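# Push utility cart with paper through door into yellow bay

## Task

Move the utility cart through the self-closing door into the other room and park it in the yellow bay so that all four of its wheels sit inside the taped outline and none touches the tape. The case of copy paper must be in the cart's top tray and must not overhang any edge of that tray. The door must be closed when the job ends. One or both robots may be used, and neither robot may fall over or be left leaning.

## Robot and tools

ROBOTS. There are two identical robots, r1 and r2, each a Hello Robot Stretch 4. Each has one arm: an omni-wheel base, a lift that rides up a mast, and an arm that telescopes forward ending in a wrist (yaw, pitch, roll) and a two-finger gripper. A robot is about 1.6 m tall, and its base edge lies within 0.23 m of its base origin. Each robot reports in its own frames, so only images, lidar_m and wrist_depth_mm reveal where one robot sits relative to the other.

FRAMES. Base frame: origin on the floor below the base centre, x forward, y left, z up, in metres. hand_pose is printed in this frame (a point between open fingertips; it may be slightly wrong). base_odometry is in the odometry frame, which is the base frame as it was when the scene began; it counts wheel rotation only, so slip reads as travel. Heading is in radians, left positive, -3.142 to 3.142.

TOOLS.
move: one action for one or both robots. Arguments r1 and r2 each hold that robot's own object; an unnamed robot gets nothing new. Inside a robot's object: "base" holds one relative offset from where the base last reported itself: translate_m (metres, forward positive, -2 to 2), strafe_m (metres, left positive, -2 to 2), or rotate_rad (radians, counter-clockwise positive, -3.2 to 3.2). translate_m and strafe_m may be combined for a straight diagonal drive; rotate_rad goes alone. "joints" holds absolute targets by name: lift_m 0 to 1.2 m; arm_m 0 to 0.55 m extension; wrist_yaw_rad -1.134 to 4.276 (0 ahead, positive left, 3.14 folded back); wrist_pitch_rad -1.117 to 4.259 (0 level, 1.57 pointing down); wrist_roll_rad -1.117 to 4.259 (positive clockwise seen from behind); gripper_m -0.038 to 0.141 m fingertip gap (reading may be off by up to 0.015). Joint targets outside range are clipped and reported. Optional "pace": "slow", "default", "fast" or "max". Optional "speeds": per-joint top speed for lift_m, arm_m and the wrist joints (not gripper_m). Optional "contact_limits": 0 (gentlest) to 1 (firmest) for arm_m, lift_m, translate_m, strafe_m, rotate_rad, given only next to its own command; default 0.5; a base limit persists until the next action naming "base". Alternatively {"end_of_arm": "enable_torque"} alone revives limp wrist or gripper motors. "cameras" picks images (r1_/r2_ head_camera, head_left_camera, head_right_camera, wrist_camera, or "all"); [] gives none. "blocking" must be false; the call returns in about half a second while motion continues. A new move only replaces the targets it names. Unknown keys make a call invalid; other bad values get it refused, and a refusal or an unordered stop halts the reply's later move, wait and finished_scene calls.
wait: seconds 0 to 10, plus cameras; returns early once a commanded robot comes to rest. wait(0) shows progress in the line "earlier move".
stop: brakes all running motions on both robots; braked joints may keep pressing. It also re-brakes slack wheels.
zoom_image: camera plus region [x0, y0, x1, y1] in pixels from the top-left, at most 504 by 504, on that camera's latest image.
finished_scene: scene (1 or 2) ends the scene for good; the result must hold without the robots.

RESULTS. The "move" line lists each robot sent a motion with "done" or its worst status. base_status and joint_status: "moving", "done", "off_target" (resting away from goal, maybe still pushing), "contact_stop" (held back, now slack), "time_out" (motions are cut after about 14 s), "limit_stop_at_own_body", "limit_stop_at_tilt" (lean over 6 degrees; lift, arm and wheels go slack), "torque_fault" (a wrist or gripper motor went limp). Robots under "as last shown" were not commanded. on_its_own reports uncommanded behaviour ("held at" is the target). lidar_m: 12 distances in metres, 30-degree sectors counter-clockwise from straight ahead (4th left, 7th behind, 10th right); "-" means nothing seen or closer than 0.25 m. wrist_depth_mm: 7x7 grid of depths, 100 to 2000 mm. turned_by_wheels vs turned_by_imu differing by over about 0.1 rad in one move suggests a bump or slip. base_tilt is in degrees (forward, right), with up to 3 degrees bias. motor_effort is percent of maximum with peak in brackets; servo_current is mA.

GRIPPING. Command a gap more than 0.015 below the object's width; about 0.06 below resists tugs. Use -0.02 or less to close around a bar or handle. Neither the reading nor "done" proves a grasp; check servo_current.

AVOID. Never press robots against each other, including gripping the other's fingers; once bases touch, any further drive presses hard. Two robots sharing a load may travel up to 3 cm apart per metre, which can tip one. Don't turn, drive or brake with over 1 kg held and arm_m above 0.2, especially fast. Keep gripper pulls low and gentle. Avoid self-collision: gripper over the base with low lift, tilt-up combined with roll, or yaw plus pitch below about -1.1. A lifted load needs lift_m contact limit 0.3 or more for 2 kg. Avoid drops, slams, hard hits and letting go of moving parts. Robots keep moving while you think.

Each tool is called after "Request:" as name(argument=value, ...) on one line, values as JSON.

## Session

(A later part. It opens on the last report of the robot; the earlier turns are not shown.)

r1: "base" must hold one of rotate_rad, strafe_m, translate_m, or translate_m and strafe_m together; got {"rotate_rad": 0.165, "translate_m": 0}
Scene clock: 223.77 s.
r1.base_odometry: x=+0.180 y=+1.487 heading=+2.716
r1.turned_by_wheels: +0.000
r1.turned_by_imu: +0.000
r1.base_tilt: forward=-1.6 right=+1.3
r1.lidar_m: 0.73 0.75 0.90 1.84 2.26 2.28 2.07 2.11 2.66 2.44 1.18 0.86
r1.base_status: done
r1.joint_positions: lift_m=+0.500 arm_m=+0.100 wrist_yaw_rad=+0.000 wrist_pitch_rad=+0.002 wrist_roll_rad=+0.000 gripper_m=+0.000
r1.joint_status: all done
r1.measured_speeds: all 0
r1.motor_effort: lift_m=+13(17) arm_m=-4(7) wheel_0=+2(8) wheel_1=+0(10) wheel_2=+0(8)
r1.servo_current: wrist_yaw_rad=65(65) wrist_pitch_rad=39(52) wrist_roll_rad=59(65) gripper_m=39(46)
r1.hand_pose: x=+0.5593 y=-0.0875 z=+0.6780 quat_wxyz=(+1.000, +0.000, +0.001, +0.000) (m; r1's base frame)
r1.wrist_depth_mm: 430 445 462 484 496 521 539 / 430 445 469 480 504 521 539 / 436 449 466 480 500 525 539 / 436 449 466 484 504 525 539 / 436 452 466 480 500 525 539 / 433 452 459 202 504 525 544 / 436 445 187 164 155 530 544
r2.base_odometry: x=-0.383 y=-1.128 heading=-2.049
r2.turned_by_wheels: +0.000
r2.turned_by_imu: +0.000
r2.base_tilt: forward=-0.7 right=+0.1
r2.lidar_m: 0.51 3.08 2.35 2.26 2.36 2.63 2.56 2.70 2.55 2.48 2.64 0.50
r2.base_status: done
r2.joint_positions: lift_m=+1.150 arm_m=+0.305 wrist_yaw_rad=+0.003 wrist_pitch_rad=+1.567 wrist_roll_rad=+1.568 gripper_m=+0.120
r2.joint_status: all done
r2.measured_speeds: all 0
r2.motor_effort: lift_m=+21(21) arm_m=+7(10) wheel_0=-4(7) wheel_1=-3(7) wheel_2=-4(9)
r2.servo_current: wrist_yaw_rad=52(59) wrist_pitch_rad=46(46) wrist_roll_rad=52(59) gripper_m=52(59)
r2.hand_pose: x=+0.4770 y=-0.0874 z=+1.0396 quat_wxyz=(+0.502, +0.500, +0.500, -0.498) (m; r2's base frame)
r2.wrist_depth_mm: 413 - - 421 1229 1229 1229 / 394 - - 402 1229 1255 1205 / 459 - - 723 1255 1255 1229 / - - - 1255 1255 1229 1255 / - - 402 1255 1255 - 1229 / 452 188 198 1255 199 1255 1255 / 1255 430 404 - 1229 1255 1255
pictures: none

Request:
move(blocking=false, r1={"base":{"rotate_rad":0.2}}, r2={"base":{"rotate_rad":-0.3}}, cameras=[])

Request:
wait(seconds=1, cameras=[])

Request:
move(blocking=false, r2={"base":{"strafe_m":0.14}}, cameras=[])

Request:
wait(seconds=2, cameras=["r2_wrist_camera","r1_head_camera"])

Scene clock: 230.00 s.
move: r1 moving; r2 moving
r1.base_odometry: x=+0.180 y=+1.487 heading=+2.899
r1.turned_by_wheels: +0.183
r1.turned_by_imu: +0.184
r1.base_tilt: forward=-1.6 right=+1.3
r1.lidar_m: 0.76 0.78 1.05 2.23 2.38 2.15 2.07 2.24 2.55 2.37 0.96 0.79
r1.base_status: rotate_rad moving
r1.joint_positions: lift_m=+0.500 arm_m=+0.100 wrist_yaw_rad=+0.000 wrist_pitch_rad=+0.002 wrist_roll_rad=+0.000 gripper_m=+0.000
r1.joint_status: not commanded
r1.measured_speeds: translate_m=+0.000 strafe_m=+0.001 rotate_rad=+0.303 lift_m=+0.000 arm_m=+0.000 wrist_yaw_rad=+0.000 wrist_pitch_rad=+0.000 wrist_roll_rad=+0.000
r1.motor_effort: lift_m=+13(13) arm_m=-5(5) wheel_0=-3(8) wheel_1=+0(7) wheel_2=-1(6)
r1.servo_current: wrist_yaw_rad=39(59) wrist_pitch_rad=46(52) wrist_roll_rad=33(72) gripper_m=39(46)
r1.hand_pose: x=+0.5593 y=-0.0875 z=+0.6780 quat_wxyz=(+1.000, +0.000, +0.001, +0.000) (m; r1's base frame)
r1.wrist_depth_mm: 466 462 452 452 445 442 436 / 466 462 455 452 449 442 436 / 469 462 459 452 445 445 439 / 469 466 462 455 452 442 442 / 473 466 459 452 452 449 439 / 477 469 459 202 445 445 442 / 473 469 188 183 156 445 442
r2.base_odometry: x=-0.383 y=-1.128 heading=-2.192
r2.turned_by_wheels: -0.143
r2.turned_by_imu: -0.139
r2.base_tilt: forward=-0.7 right=+0.1
r2.lidar_m: 0.49 0.59 2.44 2.26 2.28 2.78 2.60 2.61 2.67 2.46 2.55 0.50
r2.base_status: rotate_rad moving
r2.joint_positions: lift_m=+1.150 arm_m=+0.305 wrist_yaw_rad=+0.003 wrist_pitch_rad=+1.567 wrist_roll_rad=+1.568 gripper_m=+0.120
r2.joint_status: not commanded
r2.measured_speeds: translate_m=+0.000 strafe_m=-0.001 rotate_rad=-0.558 lift_m=+0.000 arm_m=+0.000 wrist_yaw_rad=+0.000 wrist_pitch_rad=+0.000 wrist_roll_rad=+0.000
r2.motor_effort: lift_m=+21(21) arm_m=+7(7) wheel_0=+9(11) wheel_1=+8(8) wheel_2=+9(9)
r2.servo_current: wrist_yaw_rad=46(59) wrist_pitch_rad=46(46) wrist_roll_rad=59(59) gripper_m=52(59)
r2.hand_pose: x=+0.4770 y=-0.0874 z=+1.0396 quat_wxyz=(+0.502, +0.500, +0.500, -0.498) (m; r2's base frame)
r2.wrist_depth_mm: 455 1281 1255 1229 1255 1229 1205 / - - 413 1255 1255 1229 1229 / 436 - - 1229 1229 1255 1229 / 445 - - 1255 1255 1255 1255 / - - 402 1255 1229 - 1255 / - 186 197 1281 198 1255 1229 / - - 407 - 1255 1229 1229
pictures: none
No camera images: "cameras" was empty.

Scene clock: 230.43 s.
earlier move: r1 done; r2 moving
r1.base_odometry: x=+0.180 y=+1.487 heading=+2.916
r1.turned_by_wheels: +0.017
r1.turned_by_imu: +0.017
r1.base_tilt: forward=-1.6 right=+1.2
r1.lidar_m: 0.76 0.78 1.06 2.25 2.39 2.12 2.08 2.23 2.51 2.23 0.94 0.81
r1.base_status: done
r1.joint_positions: lift_m=+0.500 arm_m=+0.100 wrist_yaw_rad=+0.000 wrist_pitch_rad=+0.002 wrist_roll_rad=+0.000 gripper_m=+0.000
r1.joint_status: not commanded
r1.measured_speeds: all 0
r1.motor_effort: lift_m=+13(13) arm_m=-5(5) wheel_0=-1(8) wheel_1=+0(7) wheel_2=+1(6)
r1.servo_current: wrist_yaw_rad=33(65) wrist_pitch_rad=39(52) wrist_roll_rad=59(72) gripper_m=39(46)
r1.hand_pose: x=+0.5593 y=-0.0875 z=+0.6780 quat_wxyz=(+1.000, +0.000, +0.001, +0.000) (m; r1's base frame)
r1.wrist_depth_mm: 469 466 455 445 445 436 427 / 477 466 455 445 445 436 430 / 477 469 462 452 442 439 433 / 473 469 462 452 439 442 433 / 477 469 466 455 449 439 433 / 480 469 459 202 442 442 439 / 480 473 187 183 155 439 436
r2.base_odometry: x=-0.383 y=-1.128 heading=-2.344
r2.turned_by_wheels: -0.151
r2.turned_by_imu: -0.148
r2.base_tilt: forward=-0.7 right=+0.1
r2.lidar_m: 0.47 0.52 2.62 2.27 2.27 2.73 2.56 2.57 2.85 2.47 2.48 0.50
r2.base_status: rotate_rad moving
r2.joint_positions: lift_m=+1.150 arm_m=+0.305 wrist_yaw_rad=+0.003 wrist_pitch_rad=+1.567 wrist_roll_rad=+1.568 gripper_m=+0.120
r2.joint_status: not commanded
r2.measured_speeds: translate_m=+0.001 strafe_m=+0.000 rotate_rad=-0.117 lift_m=+0.000 arm_m=+0.000 wrist_yaw_rad=+0.000 wrist_pitch_rad=+0.000 wrist_roll_rad=+0.000
r2.motor_effort: lift_m=+21(21) arm_m=+7(7) wheel_0=+1(11) wheel_1=+5(8) wheel_2=+5(9)
r2.servo_current: wrist_yaw_rad=33(59) wrist_pitch_rad=39(46) wrist_roll_rad=46(59) gripper_m=39(59)
r2.hand_pose: x=+0.4770 y=-0.0874 z=+1.0396 quat_wxyz=(+0.502, +0.500, +0.500, -0.498) (m; r2's base frame)
r2.wrist_depth_mm: 1255 1281 1255 1255 1229 1255 1255 / 1281 1229 1255 1255 1229 1255 1255 / 1281 1255 1255 1229 1229 1255 1229 / - - - 1255 1255 1255 1205 / 455 - 404 1281 1255 - 1229 / 459 186 198 1229 199 1255 1281 / - - - - 1281 1281 1255
wait: 0.43 of 1 s (r1 has come to rest)
pictures: none
No camera images: "cameras" was empty.

Scene clock: 230.93 s.
earlier move: r2 done
move: r2 moving
r1: as last shown
r1.turned_by_wheels: +0.000
r1.turned_by_imu: +0.000
r1.base_tilt: forward=-1.6 right=+1.3
r1.lidar_m: 0.76 0.78 1.05 2.24 2.40 2.16 2.07 2.22 2.53 2.25 0.93 0.79
r1.motor_effort: lift_m=+13(13) arm_m=-5(5) wheel_0=+0(1) wheel_1=-1(1) wheel_2=+1(1)
r1.servo_current: wrist_yaw_rad=39(59) wrist_pitch_rad=46(52) wrist_roll_rad=59(59) gripper_m=39(52)
r1.wrist_depth_mm: 473 469 459 452 442 436 427 / 469 462 459 452 439 439 430 / 477 469 459 452 442 436 430 / 477 473 459 455 449 436 433 / 480 473 459 455 445 439 433 / 480 469 462 203 442 445 433 / 480 473 188 184 155 442 436
r2.base_odometry: x=-0.358 y=-1.154 heading=-2.349
r2.turned_by_wheels: -0.005
r2.turned_by_imu: -0.005
r2.base_tilt: forward=-0.7 right=+0.1
r2.lidar_m: 0.47 0.52 2.57 2.24 2.25 2.63 2.59 2.59 2.89 2.50 2.51 0.53
r2.base_status: strafe_m moving
r2.joint_positions: lift_m=+1.150 arm_m=+0.305 wrist_yaw_rad=+0.003 wrist_pitch_rad=+1.567 wrist_roll_rad=+1.568 gripper_m=+0.120
r2.joint_status: not commanded
r2.measured_speeds: translate_m=+0.001 strafe_m=+0.141 rotate_rad=-0.007 lift_m=+0.000 arm_m=+0.000 wrist_yaw_rad=+0.000 wrist_pitch_rad=+0.000 wrist_roll_rad=+0.000
r2.motor_effort: lift_m=+21(21) arm_m=+7(7) wheel_0=-7(13) wheel_1=+10(13) wheel_2=+5(6)
r2.servo_current: wrist_yaw_rad=39(52) wrist_pitch_rad=39(46) wrist_roll_rad=59(59) gripper_m=46(52)
r2.hand_pose: x=+0.4770 y=-0.0874 z=+1.0396 quat_wxyz=(+0.502, +0.500, +0.500, -0.498) (m; r2's base frame)
r2.wrist_depth_mm: 1255 1229 1229 1229 1229 1255 1229 / 1255 1281 1229 1255 1229 1229 1229 / - - 427 1229 1255 1281 1205 / - - 404 1255 1229 1255 1229 / 442 - 402 1255 1255 - 1229 / 477 185 198 1229 198 1255 1255 / - - - - 1229 1255 1255
pictures: none
No camera images: "cameras" was empty.

Scene clock: 232.13 s.
earlier move: r2 done
r1.base_odometry: x=+0.180 y=+1.487 heading=+2.916
r1.turned_by_wheels: +0.000
r1.turned_by_imu: +0.000
r1.base_tilt: forward=-1.6 right=+1.3
r1.lidar_m: 0.77 0.80 1.05 2.24 2.37 2.14 2.07 2.22 2.54 2.23 0.93 0.79
r1.base_status: not commanded
r1.joint_positions: lift_m=+0.500 arm_m=+0.100 wrist_yaw_rad=+0.000 wrist_pitch_rad=+0.002 wrist_roll_rad=+0.000 gripper_m=+0.000
r1.joint_status: not commanded
r1.measured_speeds: all 0
r1.motor_effort: lift_m=+13(13) arm_m=-4(5) wheel_0=-1(2) wheel_1=-1(1) wheel_2=+1(1)
r1.servo_current: wrist_yaw_rad=52(65) wrist_pitch_rad=46(52) wrist_roll_rad=59(65) gripper_m=39(52)
r1.hand_pose: x=+0.5593 y=-0.0875 z=+0.6780 quat_wxyz=(+1.000, +0.000, +0.001, +0.000) (m; r1's base frame)
r1.wrist_depth_mm: 469 466 459 452 449 436 430 / 480 469 459 452 442 436 430 / 477 466 462 449 445 433 433 / 477 469 459 449 445 442 433 / 477 469 462 452 445 439 433 / 480 469 459 203 445 442 436 / 477 473 187 183 156 439 439
r2.base_odometry: x=-0.284 y=-1.227 heading=-2.349
r2.turned_by_wheels: +0.000
r2.turned_by_imu: +0.000
r2.base_tilt: forward=-0.7 right=+0.0
r2.lidar_m: 0.51 3.15 2.47 2.13 2.15 2.50 2.57 2.61 2.99 2.60 2.61 0.53
r2.base_status: done
r2.joint_positions: lift_m=+1.150 arm_m=+0.305 wrist_yaw_rad=+0.003 wrist_pitch_rad=+1.567 wrist_roll_rad=+1.568 gripper_m=+0.120
r2.joint_status: not commanded
r2.measured_speeds: all 0
r2.motor_effort: lift_m=+21(21) arm_m=+7(7) wheel_0=-1(13) wheel_1=+0(13) wheel_2=+4(6)
r2.servo_current: wrist_yaw_rad=52(59) wrist_pitch_rad=39(46) wrist_roll_rad=59(59) gripper_m=52(59)
r2.hand_pose: x=+0.4770 y=-0.0874 z=+1.0396 quat_wxyz=(+0.502, +0.500, +0.500, -0.498) (m; r2's base frame)
r2.wrist_depth_mm: 445 445 1255 1255 1229 1255 1229 / - - 433 1255 1229 1229 1229 / 445 - 399 1255 1229 1229 1205 / 452 - 402 1229 1229 1255 1255 / - - 404 1255 1255 - 1255 / - 186 198 1255 198 1255 1229 / - - - - 1255 1255 1255
wait: 1.20 of 2 s (r2 has come to rest)
pictures: r1_head_camera, r2_wrist_camera
Images, in order (width x height): r1_head_camera 420x560, r2_wrist_camera 616x392.

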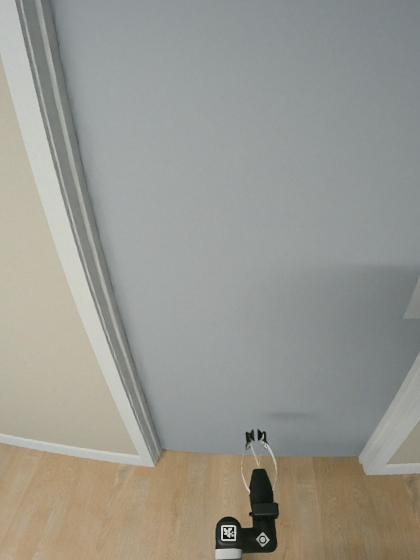

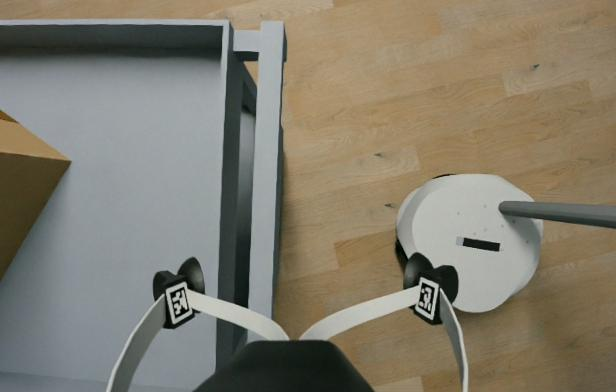

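Request:
move(blocking=false, r2={"base":{"strafe_m":-0.03},"joints":{"arm_m":0.353}}, r1={"base":{"strafe_m":-0.06}}, cameras=[])

Request:
wait(seconds=1, cameras=[])

Request:
move(blocking=false, r2={"joints":{"lift_m":0.96},"contact_limits":{"lift_m":0.2},"speeds":{"lift_m":0.1}}, r1={"base":{"translate_m":0.6},"contact_limits":{"translate_m":1.0},"pace":"slow"}, cameras=[])

Request:
wait(seconds=3, cameras=["r2_wrist_camera","r2_head_camera"])

Request:
wait(seconds=4, cameras=["r2_wrist_camera","r1_head_left_camera"])

Scene clock: 243.03 s.
move: r1 moving; r2 moving
r1.base_odometry: x=+0.188 y=+1.522 heading=+2.916
r1.turned_by_wheels: +0.000
r1.turned_by_imu: +0.000
r1.base_tilt: forward=-1.6 right=+1.3
r1.lidar_m: 0.76 0.81 1.07 2.28 2.43 2.14 2.07 2.25 2.52 2.24 0.91 0.78
r1.base_status: strafe_m moving
r1.joint_positions: lift_m=+0.500 arm_m=+0.100 wrist_yaw_rad=+0.000 wrist_pitch_rad=+0.002 wrist_roll_rad=+0.000 gripper_m=+0.000
r1.joint_status: not commanded
r1.measured_speeds: translate_m=-0.001 strafe_m=-0.129 rotate_rad=+0.005 lift_m=+0.000 arm_m=+0.000 wrist_yaw_rad=+0.000 wrist_pitch_rad=+0.000 wrist_roll_rad=+0.000
r1.motor_effort: lift_m=+13(13) arm_m=-4(5) wheel_0=+9(10) wheel_1=-7(9) wheel_2=+0(1)
r1.servo_current: wrist_yaw_rad=39(65) wrist_pitch_rad=46(46) wrist_roll_rad=59(59) gripper_m=52(52)
r1.hand_pose: x=+0.5593 y=-0.0875 z=+0.6780 quat_wxyz=(+1.000, +0.000, +0.001, +0.000) (m; r1's base frame)
r1.wrist_depth_mm: 469 462 455 449 442 433 427 / 466 466 455 445 442 436 430 / 473 466 459 452 442 439 430 / 473 469 459 452 442 439 433 / 480 469 459 455 442 436 433 / 473 469 462 202 439 436 433 / 477 469 187 183 156 439 433
r2.base_odometry: x=-0.303 y=-1.208 heading=-2.349
r2.turned_by_wheels: +0.000
r2.turned_by_imu: +0.001
r2.base_tilt: forward=-0.6 right=+0.1
r2.lidar_m: 0.51 0.53 2.47 2.17 2.16 2.55 2.60 2.59 2.99 2.57 2.58 0.52
r2.base_status: strafe_m moving
r2.joint_positions: lift_m=+1.150 arm_m=+0.346 wrist_yaw_rad=+0.003 wrist_pitch_rad=+1.567 wrist_roll_rad=+1.568 gripper_m=+0.120
r2.joint_status: arm_m moving
r2.measured_speeds: translate_m=+0.000 strafe_m=-0.039 rotate_rad=+0.001 lift_m=+0.000 arm_m=+0.082 wrist_yaw_rad=+0.000 wrist_pitch_rad=+0.000 wrist_roll_rad=+0.000
r2.motor_effort: lift_m=+21(21) arm_m=+11(11) wheel_0=+3(13) wheel_1=-2(10) wheel_2=+0(3)
r2.servo_current: wrist_yaw_rad=39(59) wrist_pitch_rad=39(52) wrist_roll_rad=46(52) gripper_m=46(59)
r2.hand_pose: x=+0.5177 y=-0.0874 z=+1.0396 quat_wxyz=(+0.502, +0.500, +0.500, -0.498) (m; r2's base frame)
r2.wrist_depth_mm: 1281 1255 1281 1255 1255 1229 1229 / - - 445 473 1229 1255 1229 / 439 - - 723 1255 1229 1229 / 402 - - 741 1255 - 1255 / 439 - - 778 1255 - 1229 / 473 186 195 1281 199 1255 1229 / - - - - 1255 1281 1255
pictures: none
No camera images: "cameras" was empty.

Scene clock: 243.50 s.
earlier move: r1 moving; r2 done
r1.base_odometry: x=+0.193 y=+1.545 heading=+2.916
r1.turned_by_wheels: +0.000
r1.turned_by_imu: +0.000
r1.base_tilt: forward=-1.6 right=+1.3
r1.lidar_m: 0.76 0.81 1.09 2.30 2.45 2.13 2.09 2.24 2.49 2.22 0.92 0.78
r1.base_status: strafe_m moving
r1.joint_positions: lift_m=+0.500 arm_m=+0.100 wrist_yaw_rad=+0.000 wrist_pitch_rad=+0.002 wrist_roll_rad=+0.000 gripper_m=+0.000
r1.joint_status: not commanded
r1.measured_speeds: all 0
r1.motor_effort: lift_m=+13(13) arm_m=-4(5) wheel_0=+0(10) wheel_1=-2(9) wheel_2=+0(1)
r1.servo_current: wrist_yaw_rad=39(65) wrist_pitch_rad=39(52) wrist_roll_rad=59(65) gripper_m=39(52)
r1.hand_pose: x=+0.5593 y=-0.0875 z=+0.6780 quat_wxyz=(+1.000, +0.000, +0.001, +0.000) (m; r1's base frame)
r1.wrist_depth_mm: 462 462 455 445 439 433 427 / 466 459 452 449 439 433 430 / 473 462 455 445 445 436 433 / 473 462 455 449 442 436 436 / 473 462 459 449 449 436 433 / 469 469 452 203 442 439 433 / 473 466 188 183 156 439 436
r2.base_odometry: x=-0.305 y=-1.206 heading=-2.349
r2.turned_by_wheels: +0.000
r2.turned_by_imu: +0.000
r2.base_tilt: forward=-0.7 right=+0.1
r2.lidar_m: 0.49 0.53 2.50 2.16 2.17 2.54 2.61 2.58 3.00 2.58 2.58 0.52
r2.base_status: done
r2.joint_positions: lift_m=+1.150 arm_m=+0.353 wrist_yaw_rad=+0.003 wrist_pitch_rad=+1.567 wrist_roll_rad=+1.568 gripper_m=+0.120
r2.joint_status: all done
r2.measured_speeds: all 0
r2.motor_effort: lift_m=+21(21) arm_m=+7(11) wheel_0=-1(13) wheel_1=-1(10) wheel_2=+0(3)
r2.servo_current: wrist_yaw_rad=46(65) wrist_pitch_rad=39(52) wrist_roll_rad=52(59) gripper_m=52(59)
r2.hand_pose: x=+0.5250 y=-0.0874 z=+1.0396 quat_wxyz=(+0.502, +0.500, +0.500, -0.498) (m; r2's base frame)
r2.wrist_depth_mm: 1255 1255 1255 1255 1229 1229 1255 / - - - 404 1229 1255 1229 / 442 - - 424 1255 1255 1229 / 392 - - 445 1255 - 1229 / 430 - - 715 1281 - 1205 / 466 186 195 402 199 1229 1255 / - - - - 1255 1255 1229
wait: 0.47 of 1 s (r2 has come to rest)
pictures: none
No camera images: "cameras" was empty.

Scene clock: 244.00 s.
earlier move: r1 done
move: r1 moving; r2 moving
r1.base_odometry: x=+0.181 y=+1.548 heading=+2.916
r1.turned_by_wheels: +0.000
r1.turned_by_imu: +0.000
r1.base_tilt: forward=-1.6 right=+1.3
r1.lidar_m: 0.75 0.80 1.06 2.28 2.46 2.14 2.08 2.27 2.46 2.21 0.92 0.78
r1.base_status: translate_m moving
r1.joint_positions: lift_m=+0.500 arm_m=+0.100 wrist_yaw_rad=+0.000 wrist_pitch_rad=+0.002 wrist_roll_rad=+0.000 gripper_m=+0.000
r1.joint_status: not commanded
r1.measured_speeds: translate_m=+0.048 strafe_m=-0.001 rotate_rad=-0.001 lift_m=+0.000 arm_m=+0.000 wrist_yaw_rad=+0.000 wrist_pitch_rad=+0.000 wrist_roll_rad=+0.000
r1.motor_effort: lift_m=+13(13) arm_m=-4(5) wheel_0=+3(7) wheel_1=+4(5) wheel_2=-5(6)
r1.servo_current: wrist_yaw_rad=52(59) wrist_pitch_rad=39(46) wrist_roll_rad=65(65) gripper_m=46(46)
r1.contact_limits: translate_m 1
r1.hand_pose: x=+0.5593 y=-0.0875 z=+0.6780 quat_wxyz=(+1.000, +0.000, +0.001, +0.000) (m; r1's base frame)
r1.wrist_depth_mm: 455 452 439 436 433 424 421 / 455 452 442 436 430 427 421 / 455 452 445 439 433 424 418 / 455 455 449 439 433 430 424 / 459 459 442 439 436 430 421 / 462 455 210 202 436 430 424 / 459 455 188 183 155 430 427
r2.base_odometry: x=-0.305 y=-1.206 heading=-2.349
r2.turned_by_wheels: +0.000
r2.turned_by_imu: +0.000
r2.base_tilt: forward=-0.7 right=+0.0
r2.lidar_m: 0.49 0.55 2.50 2.15 2.16 2.57 2.59 2.60 2.96 2.57 2.58 0.54
r2.base_status: not commanded
r2.joint_positions: lift_m=+1.117 arm_m=+0.353 wrist_yaw_rad=+0.003 wrist_pitch_rad=+1.567 wrist_roll_rad=+1.568 gripper_m=+0.120
r2.joint_status: lift_m moving
r2.measured_speeds: translate_m=+0.000 strafe_m=+0.000 rotate_rad=+0.000 lift_m=-0.100 arm_m=+0.000 wrist_yaw_rad=+0.000 wrist_pitch_rad=+0.000 wrist_roll_rad=+0.000
r2.motor_effort: lift_m=+11(20) arm_m=+7(8) wheel_0=+0(1) wheel_1=-1(1) wheel_2=+0(0)
r2.servo_current: wrist_yaw_rad=46(59) wrist_pitch_rad=52(52) wrist_roll_rad=39(52) gripper_m=52(52)
r2.contact_limits: lift_m 0.2
r2.hand_pose: x=+0.5250 y=-0.0874 z=+1.0065 quat_wxyz=(+0.502, +0.500, +0.500, -0.498) (m; r2's base frame)
r2.wrist_depth_mm: 407 1229 1229 1182 1229 1182 1229 / - - - 397 1182 1205 1205 / 427 - - 421 1205 1229 1205 / 392 - - 449 1229 - 1205 / 430 - - 691 1255 - 1229 / - 186 195 373 199 - 1229 / - - - - 1182 1255 1205
pictures: none
No camera images: "cameras" was empty.

Scene clock: 246.00 s.
earlier move: r1 moving; r2 done
r1.base_odometry: x=-0.002 y=+1.590 heading=+2.916
r1.turned_by_wheels: +0.000
r1.turned_by_imu: +0.000
r1.base_tilt: forward=-1.6 right=+1.3
r1.lidar_m: 0.55 0.61 0.76 2.29 2.42 2.34 2.28 2.43 2.50 1.62 0.74 0.58
r1.base_status: translate_m moving
r1.joint_positions: lift_m=+0.500 arm_m=+0.100 wrist_yaw_rad=+0.000 wrist_pitch_rad=+0.002 wrist_roll_rad=+0.000 gripper_m=+0.000
r1.joint_status: not commanded
r1.measured_speeds: translate_m=+0.100 strafe_m=-0.001 rotate_rad=-0.004 lift_m=+0.000 arm_m=+0.000 wrist_yaw_rad=+0.000 wrist_pitch_rad=+0.000 wrist_roll_rad=+0.000
r1.motor_effort: lift_m=+13(13) arm_m=-4(5) wheel_0=+4(7) wheel_1=+6(8) wheel_2=-3(7)
r1.servo_current: wrist_yaw_rad=52(65) wrist_pitch_rad=39(46) wrist_roll_rad=33(65) gripper_m=39(52)
r1.contact_limits: translate_m 1
r1.hand_pose: x=+0.5593 y=-0.0875 z=+0.6780 quat_wxyz=(+1.000, +0.000, +0.001, +0.000) (m; r1's base frame)
r1.wrist_depth_mm: 263 260 256 253 249 247 246 / 265 262 258 255 251 246 244 / 265 262 257 256 251 249 245 / 266 262 259 255 252 247 245 / 266 263 259 255 252 249 246 / 268 265 259 204 253 249 247 / 267 263 259 183 156 251 247
r2.base_odometry: x=-0.305 y=-1.206 heading=-2.349
r2.turned_by_wheels: +0.000
r2.turned_by_imu: +0.000
r2.base_tilt: forward=-0.7 right=+0.1
r2.lidar_m: 0.49 0.53 2.48 2.18 2.16 2.56 2.61 2.61 2.97 2.57 2.59 0.54
r2.base_status: not commanded
r2.joint_positions: lift_m=+0.960 arm_m=+0.353 wrist_yaw_rad=+0.003 wrist_pitch_rad=+1.567 wrist_roll_rad=+1.568 gripper_m=+0.120
r2.joint_status: all done
r2.measured_speeds: all 0
r2.motor_effort: lift_m=+14(20) arm_m=+7(8) wheel_0=+0(1) wheel_1=-1(1) wheel_2=+0(0)
r2.servo_current: wrist_yaw_rad=39(65) wrist_pitch_rad=46(52) wrist_roll_rad=52(65) gripper_m=46(59)
r2.contact_limits: lift_m 0.2
r2.hand_pose: x=+0.5250 y=-0.0874 z=+0.8501 quat_wxyz=(+0.502, +0.500, +0.500, -0.498) (m; r2's base frame)
r2.wrist_depth_mm: - - 247 211 1060 1060 1042 / - - 224 211 1078 1042 1042 / - - 229 211 1060 1042 1042 / - - 237 211 1060 - 842 / - - - 212 1078 - - / - 185 198 212 198 - - / - - - - 1078 1060 1060
wait: 2.00 of 3 s (r2 has come to rest)
pictures: r2_head_camera, r2_wrist_camera
Images, in order (width x height): r2_head_camera 420x560, r2_wrist_camera 616x392.

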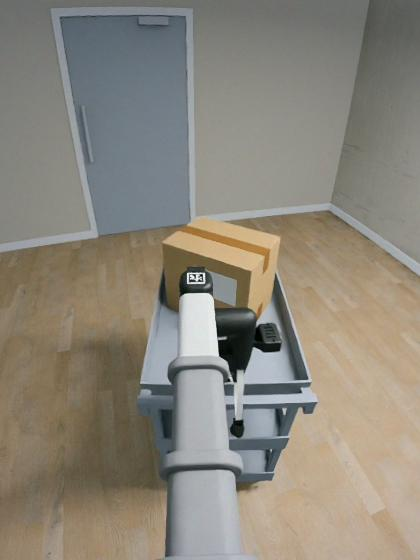

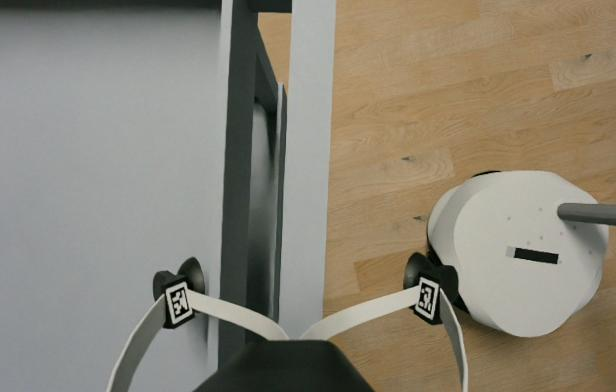

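Scene clock: 250.00 s.
earlier move: r1 contact_stop
r1.base_odometry: x=-0.040 y=+1.583 heading=+2.781
r1.turned_by_wheels: -0.135
r1.turned_by_imu: -0.107
r1.base_tilt: forward=-1.6 right=+1.3
r1.lidar_m: 0.53 0.55 0.61 1.60 2.32 2.44 2.31 2.41 2.60 2.25 0.75 0.58
r1.base_status: translate_m contact_stop
r1.joint_positions: lift_m=+0.500 arm_m=+0.100 wrist_yaw_rad=-0.001 wrist_pitch_rad=+0.002 wrist_roll_rad=+0.000 gripper_m=+0.000
r1.joint_status: not commanded
r1.measured_speeds: all 0
r1.on_its_own: the wheels are slack since a contact_stop
r1.motor_effort: lift_m=+20(20) arm_m=+4(18) wheel_0=+1(11) wheel_1=+0(13) wheel_2=+1(37)
r1.servo_current: wrist_yaw_rad=46(228) wrist_pitch_rad=39(52) wrist_roll_rad=52(72) gripper_m=39(52)
r1.contact_limits: translate_m 1
r1.hand_pose: x=+0.5592 y=-0.0876 z=+0.6775 quat_wxyz=(+1.000, +0.000, +0.001, +0.000) (m; r1's base frame)
r1.wrist_depth_mm: 224 228 230 233 237 239 243 / 225 228 232 233 236 242 243 / 226 229 232 235 238 241 244 / 226 229 232 236 238 241 245 / 227 230 235 236 240 243 246 / 228 231 193 206 239 243 246 / 227 231 235 183 156 245 247
r2.base_odometry: x=-0.305 y=-1.206 heading=-2.349
r2.turned_by_wheels: +0.000
r2.turned_by_imu: +0.001
r2.base_tilt: forward=-0.6 right=+0.1
r2.lidar_m: 0.50 0.52 2.48 2.18 2.16 2.56 2.59 2.60 2.97 2.59 2.60 0.54
r2.base_status: not commanded
r2.joint_positions: lift_m=+0.960 arm_m=+0.353 wrist_yaw_rad=+0.003 wrist_pitch_rad=+1.567 wrist_roll_rad=+1.568 gripper_m=+0.120
r2.joint_status: all done
r2.measured_speeds: all 0
r2.motor_effort: lift_m=+14(20) arm_m=+7(8) wheel_0=-1(1) wheel_1=-1(1) wheel_2=+0(1)
r2.servo_current: wrist_yaw_rad=46(65) wrist_pitch_rad=39(52) wrist_roll_rad=46(65) gripper_m=52(59)
r2.contact_limits: lift_m 0.2
r2.hand_pose: x=+0.5250 y=-0.0874 z=+0.8501 quat_wxyz=(+0.502, +0.500, +0.500, -0.498) (m; r2's base frame)
r2.wrist_depth_mm: - - 247 211 1042 1042 1042 / - - 225 211 1060 1060 1042 / - - 229 211 1060 1042 1042 / - - 236 211 1078 - 842 / - - - 212 1060 - - / - 186 197 213 198 - - / - - - - 1078 1060 1078
wait: 4.00 s; no rest
pictures: r1_head_left_camera, r2_wrist_camera
Images, in order (width x height): r1_head_left_camera 420x672, r2_wrist_camera 616x392.

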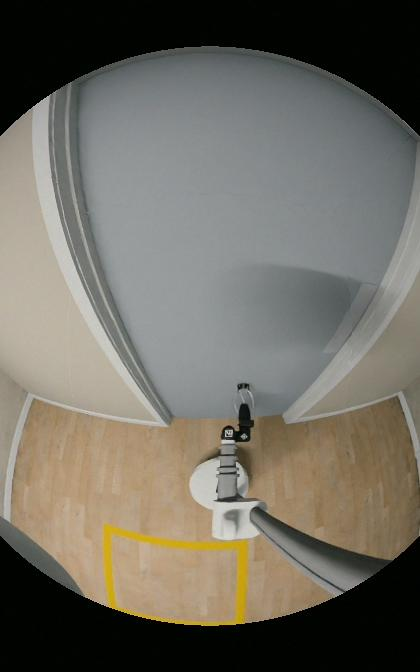

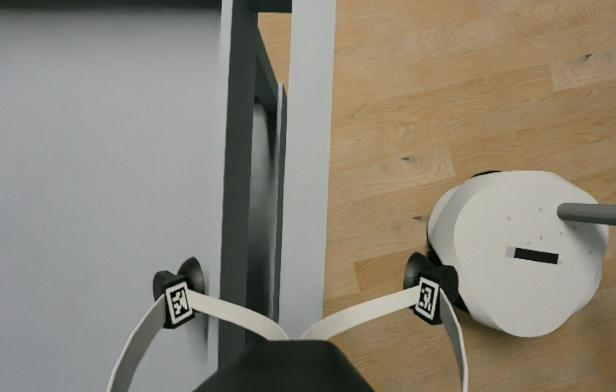

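Request:
move(blocking=false, r2={"joints":{"gripper_m":-0.005}}, r1={"base":{"translate_m":-0.15},"joints":{"arm_m":0}}, cameras=[])

Request:
wait(seconds=1.5, cameras=[])

Request:
move(blocking=false, r1={"base":{"rotate_rad":0.08},"joints":{"wrist_yaw_rad":3.0}}, cameras=["r2_wrist_camera"])

Request:
wait(seconds=3, cameras=["r1_head_left_camera","r1_head_camera"])

Scene clock: 268.37 s.
earlier move: r1 contact_stop
move: r1 moving; r2 moving
r1.base_odometry: x=-0.011 y=+1.572 heading=+2.781
r1.turned_by_wheels: +0.000
r1.turned_by_imu: -0.001
r1.base_tilt: forward=-1.6 right=+1.3
r1.lidar_m: 0.56 0.57 0.68 1.74 2.34 2.40 2.27 2.35 2.60 2.40 0.80 0.61
r1.base_status: earlier translate_m contact_stop (by the wheels' count: +0.234 of +0.600); translate_m moving
r1.joint_positions: lift_m=+0.500 arm_m=+0.049 wrist_yaw_rad=-0.001 wrist_pitch_rad=+0.002 wrist_roll_rad=+0.000 gripper_m=+0.000
r1.joint_status: arm_m moving
r1.measured_speeds: translate_m=-0.122 strafe_m=+0.001 rotate_rad=+0.000 lift_m=+0.000 arm_m=-0.195 wrist_yaw_rad=+0.000 wrist_pitch_rad=+0.000 wrist_roll_rad=+0.000
r1.motor_effort: lift_m=+20(20) arm_m=-6(9) wheel_0=-6(8) wheel_1=-7(8) wheel_2=+8(9)
r1.servo_current: wrist_yaw_rad=52(65) wrist_pitch_rad=39(46) wrist_roll_rad=46(59) gripper_m=39(46)
r1.hand_pose: x=+0.5087 y=-0.0876 z=+0.6775 quat_wxyz=(+1.000, +0.000, +0.001, +0.000) (m; r1's base frame)
r1.wrist_depth_mm: 300 301 304 306 310 315 315 / 300 303 306 307 312 315 315 / 301 304 306 310 312 314 315 / 303 306 307 309 312 315 317 / 304 306 307 310 310 315 317 / 306 304 211 203 314 317 317 / 304 306 307 310 164 317 320
r2.base_odometry: x=-0.305 y=-1.206 heading=-2.349
r2.turned_by_wheels: +0.000
r2.turned_by_imu: +0.000
r2.base_tilt: forward=-0.7 right=+0.1
r2.lidar_m: 0.48 0.56 2.47 2.16 2.16 2.57 2.61 2.62 2.95 2.58 2.57 0.54
r2.base_status: not commanded
r2.joint_positions: lift_m=+0.960 arm_m=+0.353 wrist_yaw_rad=+0.003 wrist_pitch_rad=+1.567 wrist_roll_rad=+1.568 gripper_m=+0.106
r2.joint_status: gripper_m moving
r2.measured_speeds: all 0
r2.motor_effort: lift_m=+14(14) arm_m=+7(7) wheel_0=+0(1) wheel_1=-1(1) wheel_2=+0(1)
r2.servo_current: wrist_yaw_rad=39(59) wrist_pitch_rad=39(46) wrist_roll_rad=46(59) gripper_m=111(111)
r2.contact_limits: lift_m 0.2
r2.hand_pose: x=+0.5250 y=-0.0874 z=+0.8501 quat_wxyz=(+0.502, +0.500, +0.500, -0.498) (m; r2's base frame)
r2.wrist_depth_mm: - - 249 211 1078 1042 1042 / - - 223 211 1078 1060 1042 / - - 228 211 1060 1060 1042 / - - 236 212 1042 - 842 / - - 226 211 1060 - - / - - 200 213 198 - - / - - - - 1078 1060 1060
pictures: none
No camera images: "cameras" was empty.

Scene clock: 269.70 s.
earlier move: r1 done; r2 moving
r1.base_odometry: x=+0.100 y=+1.530 heading=+2.781
r1.turned_by_wheels: +0.000
r1.turned_by_imu: +0.000
r1.base_tilt: forward=-1.6 right=+1.3
r1.lidar_m: 0.67 0.71 0.85 2.15 2.33 2.28 2.16 2.26 2.61 2.47 0.93 0.73
r1.base_status: done
r1.joint_positions: lift_m=+0.500 arm_m=+0.000 wrist_yaw_rad=-0.001 wrist_pitch_rad=+0.002 wrist_roll_rad=+0.000 gripper_m=+0.000
r1.joint_status: all done
r1.measured_speeds: all 0
r1.motor_effort: lift_m=+20(20) arm_m=-4(9) wheel_0=-3(8) wheel_1=-1(8) wheel_2=+1(9)
r1.servo_current: wrist_yaw_rad=59(72) wrist_pitch_rad=39(46) wrist_roll_rad=33(65) gripper_m=46(46)
r1.hand_pose: x=+0.4593 y=-0.0876 z=+0.6775 quat_wxyz=(+1.000, +0.000, +0.001, +0.000) (m; r1's base frame)
r1.wrist_depth_mm: 462 466 473 488 488 496 508 / 462 469 473 484 496 504 512 / 455 466 477 480 496 504 512 / 462 473 477 492 496 508 512 / 466 469 480 484 496 504 517 / 462 469 473 202 500 508 517 / 466 473 187 164 155 508 512
r2.base_odometry: x=-0.305 y=-1.206 heading=-2.349
r2.turned_by_wheels: +0.000
r2.turned_by_imu: +0.000
r2.base_tilt: forward=-0.6 right=+0.1
r2.lidar_m: 0.46 0.53 2.50 2.17 2.18 2.56 2.58 2.60 2.97 2.59 2.58 0.50
r2.base_status: not commanded
r2.joint_positions: lift_m=+0.960 arm_m=+0.353 wrist_yaw_rad=+0.003 wrist_pitch_rad=+1.565 wrist_roll_rad=+1.569 gripper_m=-0.003
r2.joint_status: gripper_m moving
r2.measured_speeds: all 0
r2.motor_effort: lift_m=+21(21) arm_m=+4(7) wheel_0=+0(1) wheel_1=-1(1) wheel_2=+0(1)
r2.servo_current: wrist_yaw_rad=39(59) wrist_pitch_rad=46(52) wrist_roll_rad=39(65) gripper_m=221(449)
r2.contact_limits: lift_m 0.2
r2.hand_pose: x=+0.5258 y=-0.0874 z=+0.8495 quat_wxyz=(+0.503, +0.500, +0.499, -0.497) (m; r2's base frame)
r2.wrist_depth_mm: - - - 241 1060 1042 1042 / - - - 252 1060 1042 1060 / - - - 259 1042 1060 1042 / - - 215 207 1042 - - / - - 208 207 1042 - - / - 163 196 208 178 - - / - - - - 1078 1042 1060
wait: 1.33 of 1.5 s (r1 has come to rest)
pictures: none
No camera images: "cameras" was empty.

Scene clock: 270.20 s.
earlier move: r2 done
move: r1 moving
r1.base_odometry: x=+0.100 y=+1.531 heading=+2.860
r1.turned_by_wheels: +0.080
r1.turned_by_imu: +0.080
r1.base_tilt: forward=-1.6 right=+1.3
r1.lidar_m: 0.67 0.72 0.94 2.25 2.39 2.24 2.17 2.31 2.55 2.14 0.87 0.72
r1.base_status: rotate_rad moving
r1.joint_positions: lift_m=+0.500 arm_m=+0.000 wrist_yaw_rad=+0.587 wrist_pitch_rad=+0.002 wrist_roll_rad=+0.000 gripper_m=+0.000
r1.joint_status: wrist_yaw_rad moving
r1.measured_speeds: translate_m=+0.000 strafe_m=+0.000 rotate_rad=+0.000 lift_m=+0.000 arm_m=+0.000 wrist_yaw_rad=+1.820 wrist_pitch_rad=+0.000 wrist_roll_rad=+0.000
r1.motor_effort: lift_m=+20(20) arm_m=-4(4) wheel_0=-3(7) wheel_1=+1(7) wheel_2=-1(5)
r1.servo_current: wrist_yaw_rad=72(130) wrist_pitch_rad=39(46) wrist_roll_rad=59(65) gripper_m=46(52)
r1.hand_pose: x=+0.4595 y=+0.0868 z=+0.6775 quat_wxyz=(+0.957, +0.000, +0.001, +0.289) (m; r1's base frame)
r1.wrist_depth_mm: - 549 574 504 442 397 362 / - 539 569 504 449 399 362 / - 544 574 504 445 399 366 / - 549 569 508 449 402 368 / - 549 569 512 449 404 368 / - 549 211 203 430 407 375 / - 140 179 183 155 392 375
r2.base_odometry: x=-0.305 y=-1.206 heading=-2.349
r2.turned_by_wheels: +0.000
r2.turned_by_imu: +0.000
r2.base_tilt: forward=-0.6 right=+0.1
r2.lidar_m: 0.48 0.51 2.51 2.17 2.16 2.55 2.59 2.60 2.96 2.56 2.58 0.51
r2.base_status: not commanded
r2.joint_positions: lift_m=+0.960 arm_m=+0.353 wrist_yaw_rad=+0.003 wrist_pitch_rad=+1.565 wrist_roll_rad=+1.569 gripper_m=-0.003
r2.joint_status: all done
r2.measured_speeds: all 0
r2.motor_effort: lift_m=+21(21) arm_m=+4(4) wheel_0=+0(1) wheel_1=-1(1) wheel_2=+0(0)
r2.servo_current: wrist_yaw_rad=52(59) wrist_pitch_rad=46(46) wrist_roll_rad=59(59) gripper_m=202(208)
r2.contact_limits: lift_m 0.2
r2.hand_pose: x=+0.5258 y=-0.0874 z=+0.8495 quat_wxyz=(+0.503, +0.500, +0.499, -0.497) (m; r2's base frame)
r2.wrist_depth_mm: - - - 240 1060 1042 1060 / - - - 254 1042 1042 1042 / - - - 226 1060 1042 1060 / - - 216 206 1042 - - / - - 208 208 1060 - - / - 163 196 208 180 - - / - - - - 1060 1060 1060
pictures: r2_wrist_camera
Images, in order (width x height): r2_wrist_camera 616x392.

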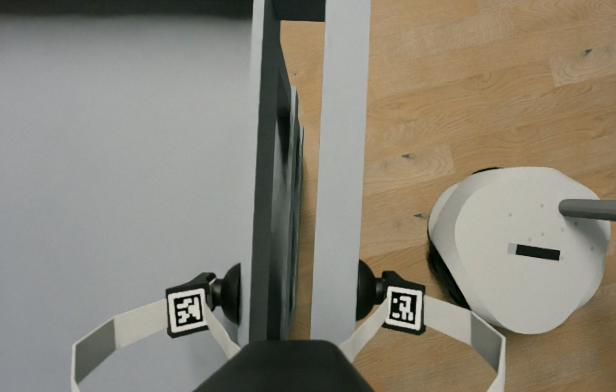

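Scene clock: 272.00 s.
earlier move: r1 done
r1.base_odometry: x=+0.100 y=+1.531 heading=+2.860
r1.turned_by_wheels: +0.000
r1.turned_by_imu: +0.000
r1.base_tilt: forward=-1.6 right=+1.3
r1.lidar_m: 0.67 0.72 0.92 2.25 2.37 2.23 2.14 2.28 2.54 2.17 0.86 0.72
r1.base_status: done
r1.joint_positions: lift_m=+0.500 arm_m=+0.000 wrist_yaw_rad=+2.997 wrist_pitch_rad=+0.002 wrist_roll_rad=+0.000 gripper_m=+0.000
r1.joint_status: all done
r1.measured_speeds: all 0
r1.motor_effort: lift_m=+20(20) arm_m=-4(5) wheel_0=-2(7) wheel_1=+0(7) wheel_2=+1(5)
r1.servo_current: wrist_yaw_rad=33(130) wrist_pitch_rad=46(46) wrist_roll_rad=39(72) gripper_m=39(52)
r1.hand_pose: x=-0.1019 y=+0.1280 z=+0.6775 quat_wxyz=(+0.072, -0.001, +0.000, +0.997) (m; r1's base frame)
r1.wrist_depth_mm: 138 - - - - - - / 134 150 - - - - - / 128 181 - - - - - / 139 197 - - - - - / - - - - - - - / - - - 204 - - - / 1756 1618 183 146 144 1576 1618
r2.base_odometry: x=-0.305 y=-1.206 heading=-2.349
r2.turned_by_wheels: +0.000
r2.turned_by_imu: +0.000
r2.base_tilt: forward=-0.6 right=+0.1
r2.lidar_m: 0.47 0.54 2.49 2.16 2.16 2.57 2.60 2.59 2.98 2.58 2.58 0.53
r2.base_status: not commanded
r2.joint_positions: lift_m=+0.960 arm_m=+0.353 wrist_yaw_rad=+0.003 wrist_pitch_rad=+1.565 wrist_roll_rad=+1.569 gripper_m=-0.003
r2.joint_status: all done
r2.measured_speeds: all 0
r2.motor_effort: lift_m=+21(21) arm_m=+4(5) wheel_0=+0(1) wheel_1=-1(2) wheel_2=+0(1)
r2.servo_current: wrist_yaw_rad=46(59) wrist_pitch_rad=46(52) wrist_roll_rad=52(59) gripper_m=208(215)
r2.contact_limits: lift_m 0.2
r2.hand_pose: x=+0.5258 y=-0.0874 z=+0.8495 quat_wxyz=(+0.503, +0.500, +0.499, -0.497) (m; r2's base frame)
r2.wrist_depth_mm: - - - 241 1060 1060 1060 / - - - 253 1042 1042 1060 / - - - 226 1060 1060 1042 / - - 215 207 1060 - - / - - 208 207 1060 - - / - 163 196 208 180 - - / - - - - 1078 1060 1060
wait: 1.80 of 3 s (r1 has come to rest)
pictures: r1_head_camera, r1_head_left_camera
Images, in order (width x height): r1_head_camera 420x560, r1_head_left_camera 420x672.

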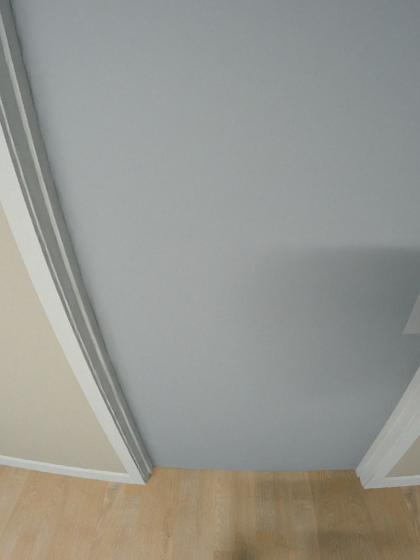

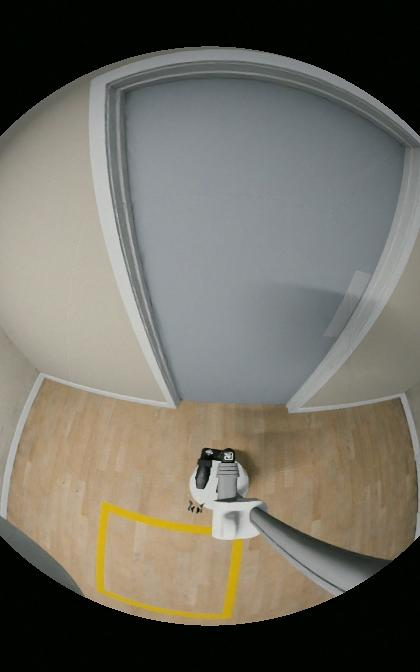

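Request:
move(blocking=false, r2={"base":{"translate_m":-0.65},"pace":"slow"}, r1={"base":{"strafe_m":-0.11}}, cameras=[])

Request:
wait(seconds=1.5, cameras=[])

Request:
move(blocking=false, r1={"base":{"translate_m":0.45},"pace":"slow","contact_limits":{"translate_m":1.0}}, cameras=["r1_head_left_camera"])

Request:
wait(seconds=6, cameras=["r1_head_left_camera","r2_wrist_camera"])

Scene clock: 281.03 s.
move: r1 moving; r2 moving
r1.base_odometry: x=+0.110 y=+1.565 heading=+2.861
r1.turned_by_wheels: +0.000
r1.turned_by_imu: +0.000
r1.base_tilt: forward=-1.6 right=+1.3
r1.lidar_m: 0.67 0.73 0.92 2.30 2.39 2.25 2.15 2.30 2.48 2.14 0.83 0.71
r1.base_status: strafe_m moving
r1.joint_positions: lift_m=+0.500 arm_m=+0.000 wrist_yaw_rad=+2.997 wrist_pitch_rad=+0.002 wrist_roll_rad=+0.000 gripper_m=+0.000
r1.joint_status: not commanded
r1.measured_speeds: translate_m=+0.001 strafe_m=-0.141 rotate_rad=-0.005 lift_m=+0.000 arm_m=+0.000 wrist_yaw_rad=+0.000 wrist_pitch_rad=+0.000 wrist_roll_rad=+0.000
r1.motor_effort: lift_m=+20(20) arm_m=-4(4) wheel_0=+9(10) wheel_1=-7(10) wheel_2=-1(1)
r1.servo_current: wrist_yaw_rad=46(59) wrist_pitch_rad=39(46) wrist_roll_rad=46(59) gripper_m=46(46)
r1.hand_pose: x=-0.1019 y=+0.1280 z=+0.6775 quat_wxyz=(+0.072, -0.001, +0.000, +0.997) (m; r1's base frame)
r1.wrist_depth_mm: 138 - - - - - - / 137 152 - - - - - / 131 186 - - - - - / 139 198 - - - - - / - - - - - - - / - - - 204 - - - / 1808 1661 183 146 145 1576 1576
r2.base_odometry: x=-0.296 y=-1.197 heading=-2.349
r2.turned_by_wheels: +0.000
r2.turned_by_imu: +0.001
r2.base_tilt: forward=-0.6 right=+0.0
r2.lidar_m: 0.50 0.55 2.45 2.15 2.16 2.61 2.59 2.60 2.96 2.58 2.60 0.51
r2.base_status: translate_m moving
r2.joint_positions: lift_m=+0.960 arm_m=+0.353 wrist_yaw_rad=+0.003 wrist_pitch_rad=+1.565 wrist_roll_rad=+1.570 gripper_m=-0.003
r2.joint_status: not commanded
r2.measured_speeds: translate_m=-0.048 strafe_m=+0.000 rotate_rad=+0.002 lift_m=+0.000 arm_m=+0.000 wrist_yaw_rad=+0.000 wrist_pitch_rad=+0.000 wrist_roll_rad=+0.001
r2.motor_effort: lift_m=+21(21) arm_m=+4(4) wheel_0=-7(7) wheel_1=-7(7) wheel_2=+13(13)
r2.servo_current: wrist_yaw_rad=52(59) wrist_pitch_rad=39(46) wrist_roll_rad=52(59) gripper_m=202(215)
r2.contact_limits: lift_m 0.2
r2.hand_pose: x=+0.5258 y=-0.0874 z=+0.8495 quat_wxyz=(+0.502, +0.501, +0.499, -0.498) (m; r2's base frame)
r2.wrist_depth_mm: - - - 239 1060 1025 1042 / - - 216 273 1042 1025 1042 / - - 210 208 1060 1042 1042 / - - 241 208 1042 - - / - - 215 209 1060 - - / - 166 202 209 180 157 - / - - - - 1042 1060 1060
pictures: none
No camera images: "cameras" was empty.

Scene clock: 282.07 s.
earlier move: r1 done; r2 moving
r1.base_odometry: x=+0.131 y=+1.636 heading=+2.860
r1.turned_by_wheels: +0.000
r1.turned_by_imu: -0.001
r1.base_tilt: forward=-1.6 right=+1.3
r1.lidar_m: 0.67 0.72 0.91 2.36 2.50 2.25 2.16 2.30 2.42 2.18 0.85 0.71
r1.base_status: done
r1.joint_positions: lift_m=+0.500 arm_m=+0.000 wrist_yaw_rad=+2.997 wrist_pitch_rad=+0.002 wrist_roll_rad=+0.000 gripper_m=+0.000
r1.joint_status: not commanded
r1.measured_speeds: all 0
r1.motor_effort: lift_m=+20(20) arm_m=-4(4) wheel_0=+0(11) wheel_1=-1(10) wheel_2=+1(2)
r1.servo_current: wrist_yaw_rad=39(72) wrist_pitch_rad=46(46) wrist_roll_rad=46(65) gripper_m=46(52)
r1.hand_pose: x=-0.1019 y=+0.1280 z=+0.6775 quat_wxyz=(+0.072, -0.001, +0.000, +0.997) (m; r1's base frame)
r1.wrist_depth_mm: 138 - - - - - - / 135 159 - - - - - / 131 185 - - - - - / 139 198 - - - - - / - - - - - - - / - - - 203 - - - / 1756 1618 180 146 145 1537 1576
r2.base_odometry: x=-0.232 y=-1.132 heading=-2.349
r2.turned_by_wheels: +0.000
r2.turned_by_imu: +0.000
r2.base_tilt: forward=-0.6 right=+0.1
r2.lidar_m: 0.48 0.53 2.42 2.15 2.12 2.56 2.51 2.48 2.93 2.61 2.61 0.52
r2.base_status: translate_m moving
r2.joint_positions: lift_m=+0.960 arm_m=+0.353 wrist_yaw_rad=+0.003 wrist_pitch_rad=+1.565 wrist_roll_rad=+1.570 gripper_m=-0.003
r2.joint_status: not commanded
r2.measured_speeds: translate_m=-0.099 strafe_m=+0.000 rotate_rad=-0.001 lift_m=+0.000 arm_m=+0.000 wrist_yaw_rad=+0.000 wrist_pitch_rad=+0.000 wrist_roll_rad=+0.000
r2.motor_effort: lift_m=+21(21) arm_m=+4(4) wheel_0=-5(7) wheel_1=-5(8) wheel_2=+11(15)
r2.servo_current: wrist_yaw_rad=39(59) wrist_pitch_rad=46(52) wrist_roll_rad=46(59) gripper_m=189(215)
r2.contact_limits: lift_m 0.2
r2.hand_pose: x=+0.5259 y=-0.0874 z=+0.8495 quat_wxyz=(+0.503, +0.501, +0.499, -0.497) (m; r2's base frame)
r2.wrist_depth_mm: - - - 239 1060 1042 1025 / - - 216 271 1042 1042 1060 / - - 225 207 1078 1042 1060 / - - 233 208 1060 - - / - - 210 209 1060 - - / - 166 196 210 180 - - / - - - - 1060 1060 1078
wait: 1.03 of 1.5 s (r1 has come to rest)
pictures: none
No camera images: "cameras" was empty.

Scene clock: 282.57 s.
earlier move: r2 moving
move: r1 moving
r1.base_odometry: x=+0.119 y=+1.640 heading=+2.861
r1.turned_by_wheels: +0.000
r1.turned_by_imu: +0.000
r1.base_tilt: forward=-1.6 right=+1.3
r1.lidar_m: 0.67 0.70 0.91 2.36 2.46 2.25 2.17 2.32 2.42 2.10 0.81 0.69
r1.base_status: translate_m moving
r1.joint_positions: lift_m=+0.500 arm_m=+0.000 wrist_yaw_rad=+2.997 wrist_pitch_rad=+0.002 wrist_roll_rad=+0.000 gripper_m=+0.000
r1.joint_status: not commanded
r1.measured_speeds: translate_m=+0.049 strafe_m=+0.000 rotate_rad=+0.003 lift_m=+0.000 arm_m=+0.000 wrist_yaw_rad=+0.000 wrist_pitch_rad=+0.000 wrist_roll_rad=+0.000
r1.motor_effort: lift_m=+20(20) arm_m=-4(4) wheel_0=+8(8) wheel_1=+4(4) wheel_2=-5(7)
r1.servo_current: wrist_yaw_rad=52(65) wrist_pitch_rad=39(52) wrist_roll_rad=65(65) gripper_m=46(46)
r1.contact_limits: translate_m 1
r1.hand_pose: x=-0.1019 y=+0.1280 z=+0.6775 quat_wxyz=(+0.072, -0.001, +0.000, +0.997) (m; r1's base frame)
r1.wrist_depth_mm: 138 - - - - - - / 135 159 - - - - - / 131 185 - - - - - / 138 198 - - - - - / - - - - - - - / - - - 203 - - - / 1756 1618 179 164 145 1576 1576
r2.base_odometry: x=-0.197 y=-1.097 heading=-2.349
r2.turned_by_wheels: +0.000
r2.turned_by_imu: +0.000
r2.base_tilt: forward=-0.7 right=+0.0
r2.lidar_m: 0.49 0.54 2.46 2.12 2.10 2.51 2.43 2.45 2.87 2.62 2.62 0.52
r2.base_status: translate_m moving
r2.joint_positions: lift_m=+0.960 arm_m=+0.353 wrist_yaw_rad=+0.003 wrist_pitch_rad=+1.565 wrist_roll_rad=+1.570 gripper_m=-0.003
r2.joint_status: not commanded
r2.measured_speeds: translate_m=-0.099 strafe_m=-0.001 rotate_rad=-0.004 lift_m=+0.000 arm_m=+0.000 wrist_yaw_rad=+0.000 wrist_pitch_rad=+0.000 wrist_roll_rad=+0.000
r2.motor_effort: lift_m=+21(21) arm_m=+4(4) wheel_0=-5(6) wheel_1=-6(7) wheel_2=+10(10)
r2.servo_current: wrist_yaw_rad=39(65) wrist_pitch_rad=46(46) wrist_roll_rad=52(59) gripper_m=189(195)
r2.contact_limits: lift_m 0.2
r2.hand_pose: x=+0.5259 y=-0.0874 z=+0.8495 quat_wxyz=(+0.503, +0.501, +0.499, -0.497) (m; r2's base frame)
r2.wrist_depth_mm: - - - 240 1060 1060 1025 / - - 208 286 1060 1042 1060 / - - 208 208 1060 1042 1025 / - - 238 208 1060 - - / - - 210 208 1078 - - / - 165 196 210 180 - - / - - - - 1078 1060 1060
pictures: r1_head_left_camera
Images, in order (width x height): r1_head_left_camera 420x672.

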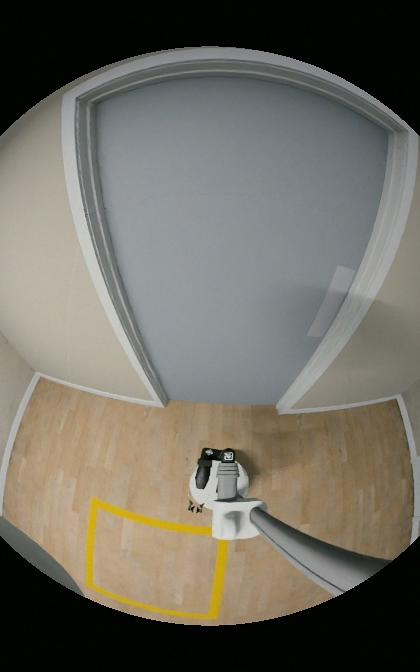

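Scene clock: 287.87 s.
earlier move: r1 done; r2 moving
r1.base_odometry: x=-0.301 y=+1.761 heading=+2.861
r1.turned_by_wheels: +0.000
r1.turned_by_imu: -0.001
r1.base_tilt: forward=-1.6 right=+1.3
r1.lidar_m: 0.25 0.25 0.34 0.82 2.46 2.72 2.62 2.77 2.44 0.58 0.35 0.25
r1.base_status: done
r1.joint_positions: lift_m=+0.500 arm_m=+0.000 wrist_yaw_rad=+2.997 wrist_pitch_rad=+0.002 wrist_roll_rad=+0.000 gripper_m=+0.000
r1.joint_status: not commanded
r1.measured_speeds: all 0
r1.motor_effort: lift_m=+20(20) arm_m=-4(4) wheel_0=+3(8) wheel_1=+2(8) wheel_2=-2(8)
r1.servo_current: wrist_yaw_rad=39(72) wrist_pitch_rad=46(59) wrist_roll_rad=52(65) gripper_m=46(52)
r1.contact_limits: translate_m 1
r1.hand_pose: x=-0.1019 y=+0.1280 z=+0.6775 quat_wxyz=(+0.072, -0.001, +0.000, +0.997) (m; r1's base frame)
r1.wrist_depth_mm: 138 - - - - - - / 135 158 - - - - - / 131 185 - - - - - / 138 199 - - - - - / - - - - - - - / - - - 203 - - - / 1756 1661 183 183 145 1576 1618
r2.base_odometry: x=+0.150 y=-0.744 heading=-2.349
r2.turned_by_wheels: +0.000
r2.turned_by_imu: +0.003
r2.base_tilt: forward=-0.7 right=+0.1
r2.lidar_m: 0.48 0.50 2.30 1.99 1.99 2.29 1.97 1.96 2.35 2.71 2.72 0.52
r2.base_status: translate_m moving
r2.joint_positions: lift_m=+0.960 arm_m=+0.353 wrist_yaw_rad=+0.003 wrist_pitch_rad=+1.565 wrist_roll_rad=+1.569 gripper_m=-0.003
r2.joint_status: not commanded
r2.measured_speeds: translate_m=-0.018 strafe_m=+0.000 rotate_rad=+0.000 lift_m=+0.000 arm_m=+0.000 wrist_yaw_rad=+0.000 wrist_pitch_rad=+0.000 wrist_roll_rad=+0.000
r2.motor_effort: lift_m=+21(21) arm_m=+4(5) wheel_0=-1(7) wheel_1=-2(7) wheel_2=+9(14)
r2.servo_current: wrist_yaw_rad=46(65) wrist_pitch_rad=46(52) wrist_roll_rad=65(65) gripper_m=189(195)
r2.contact_limits: lift_m 0.2
r2.hand_pose: x=+0.5259 y=-0.0874 z=+0.8495 quat_wxyz=(+0.503, +0.501, +0.499, -0.497) (m; r2's base frame)
r2.wrist_depth_mm: 263 - 251 208 1042 1025 1025 / - - 247 208 1060 1025 1042 / - - 229 209 1060 1060 1042 / - - 224 208 1042 - - / - - 241 209 1060 - - / - 164 200 211 179 - - / - 143 - - 1060 1060 1060
wait: 5.30 of 6 s (r1 has come to rest)
pictures: r1_head_left_camera, r2_wrist_camera
Images, in order (width x height): r1_head_left_camera 420x672, r2_wrist_camera 616x392.

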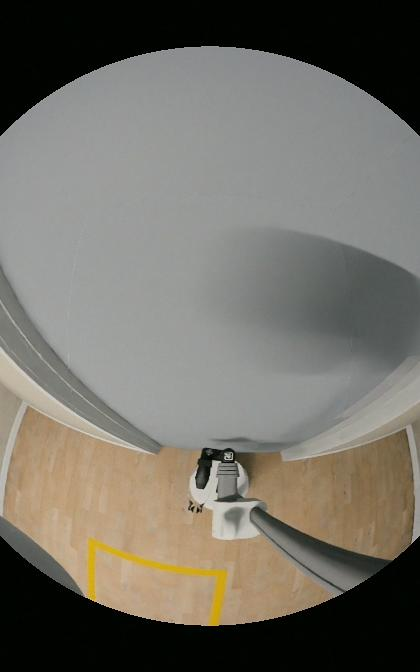

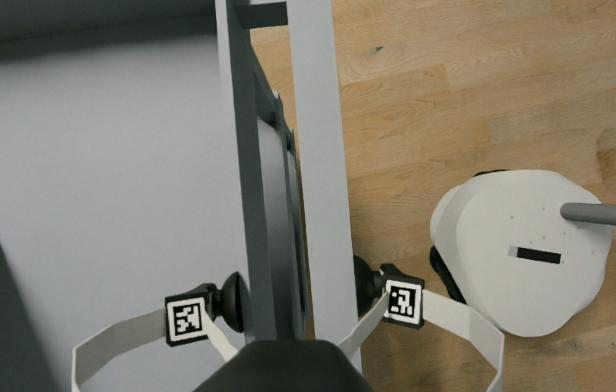

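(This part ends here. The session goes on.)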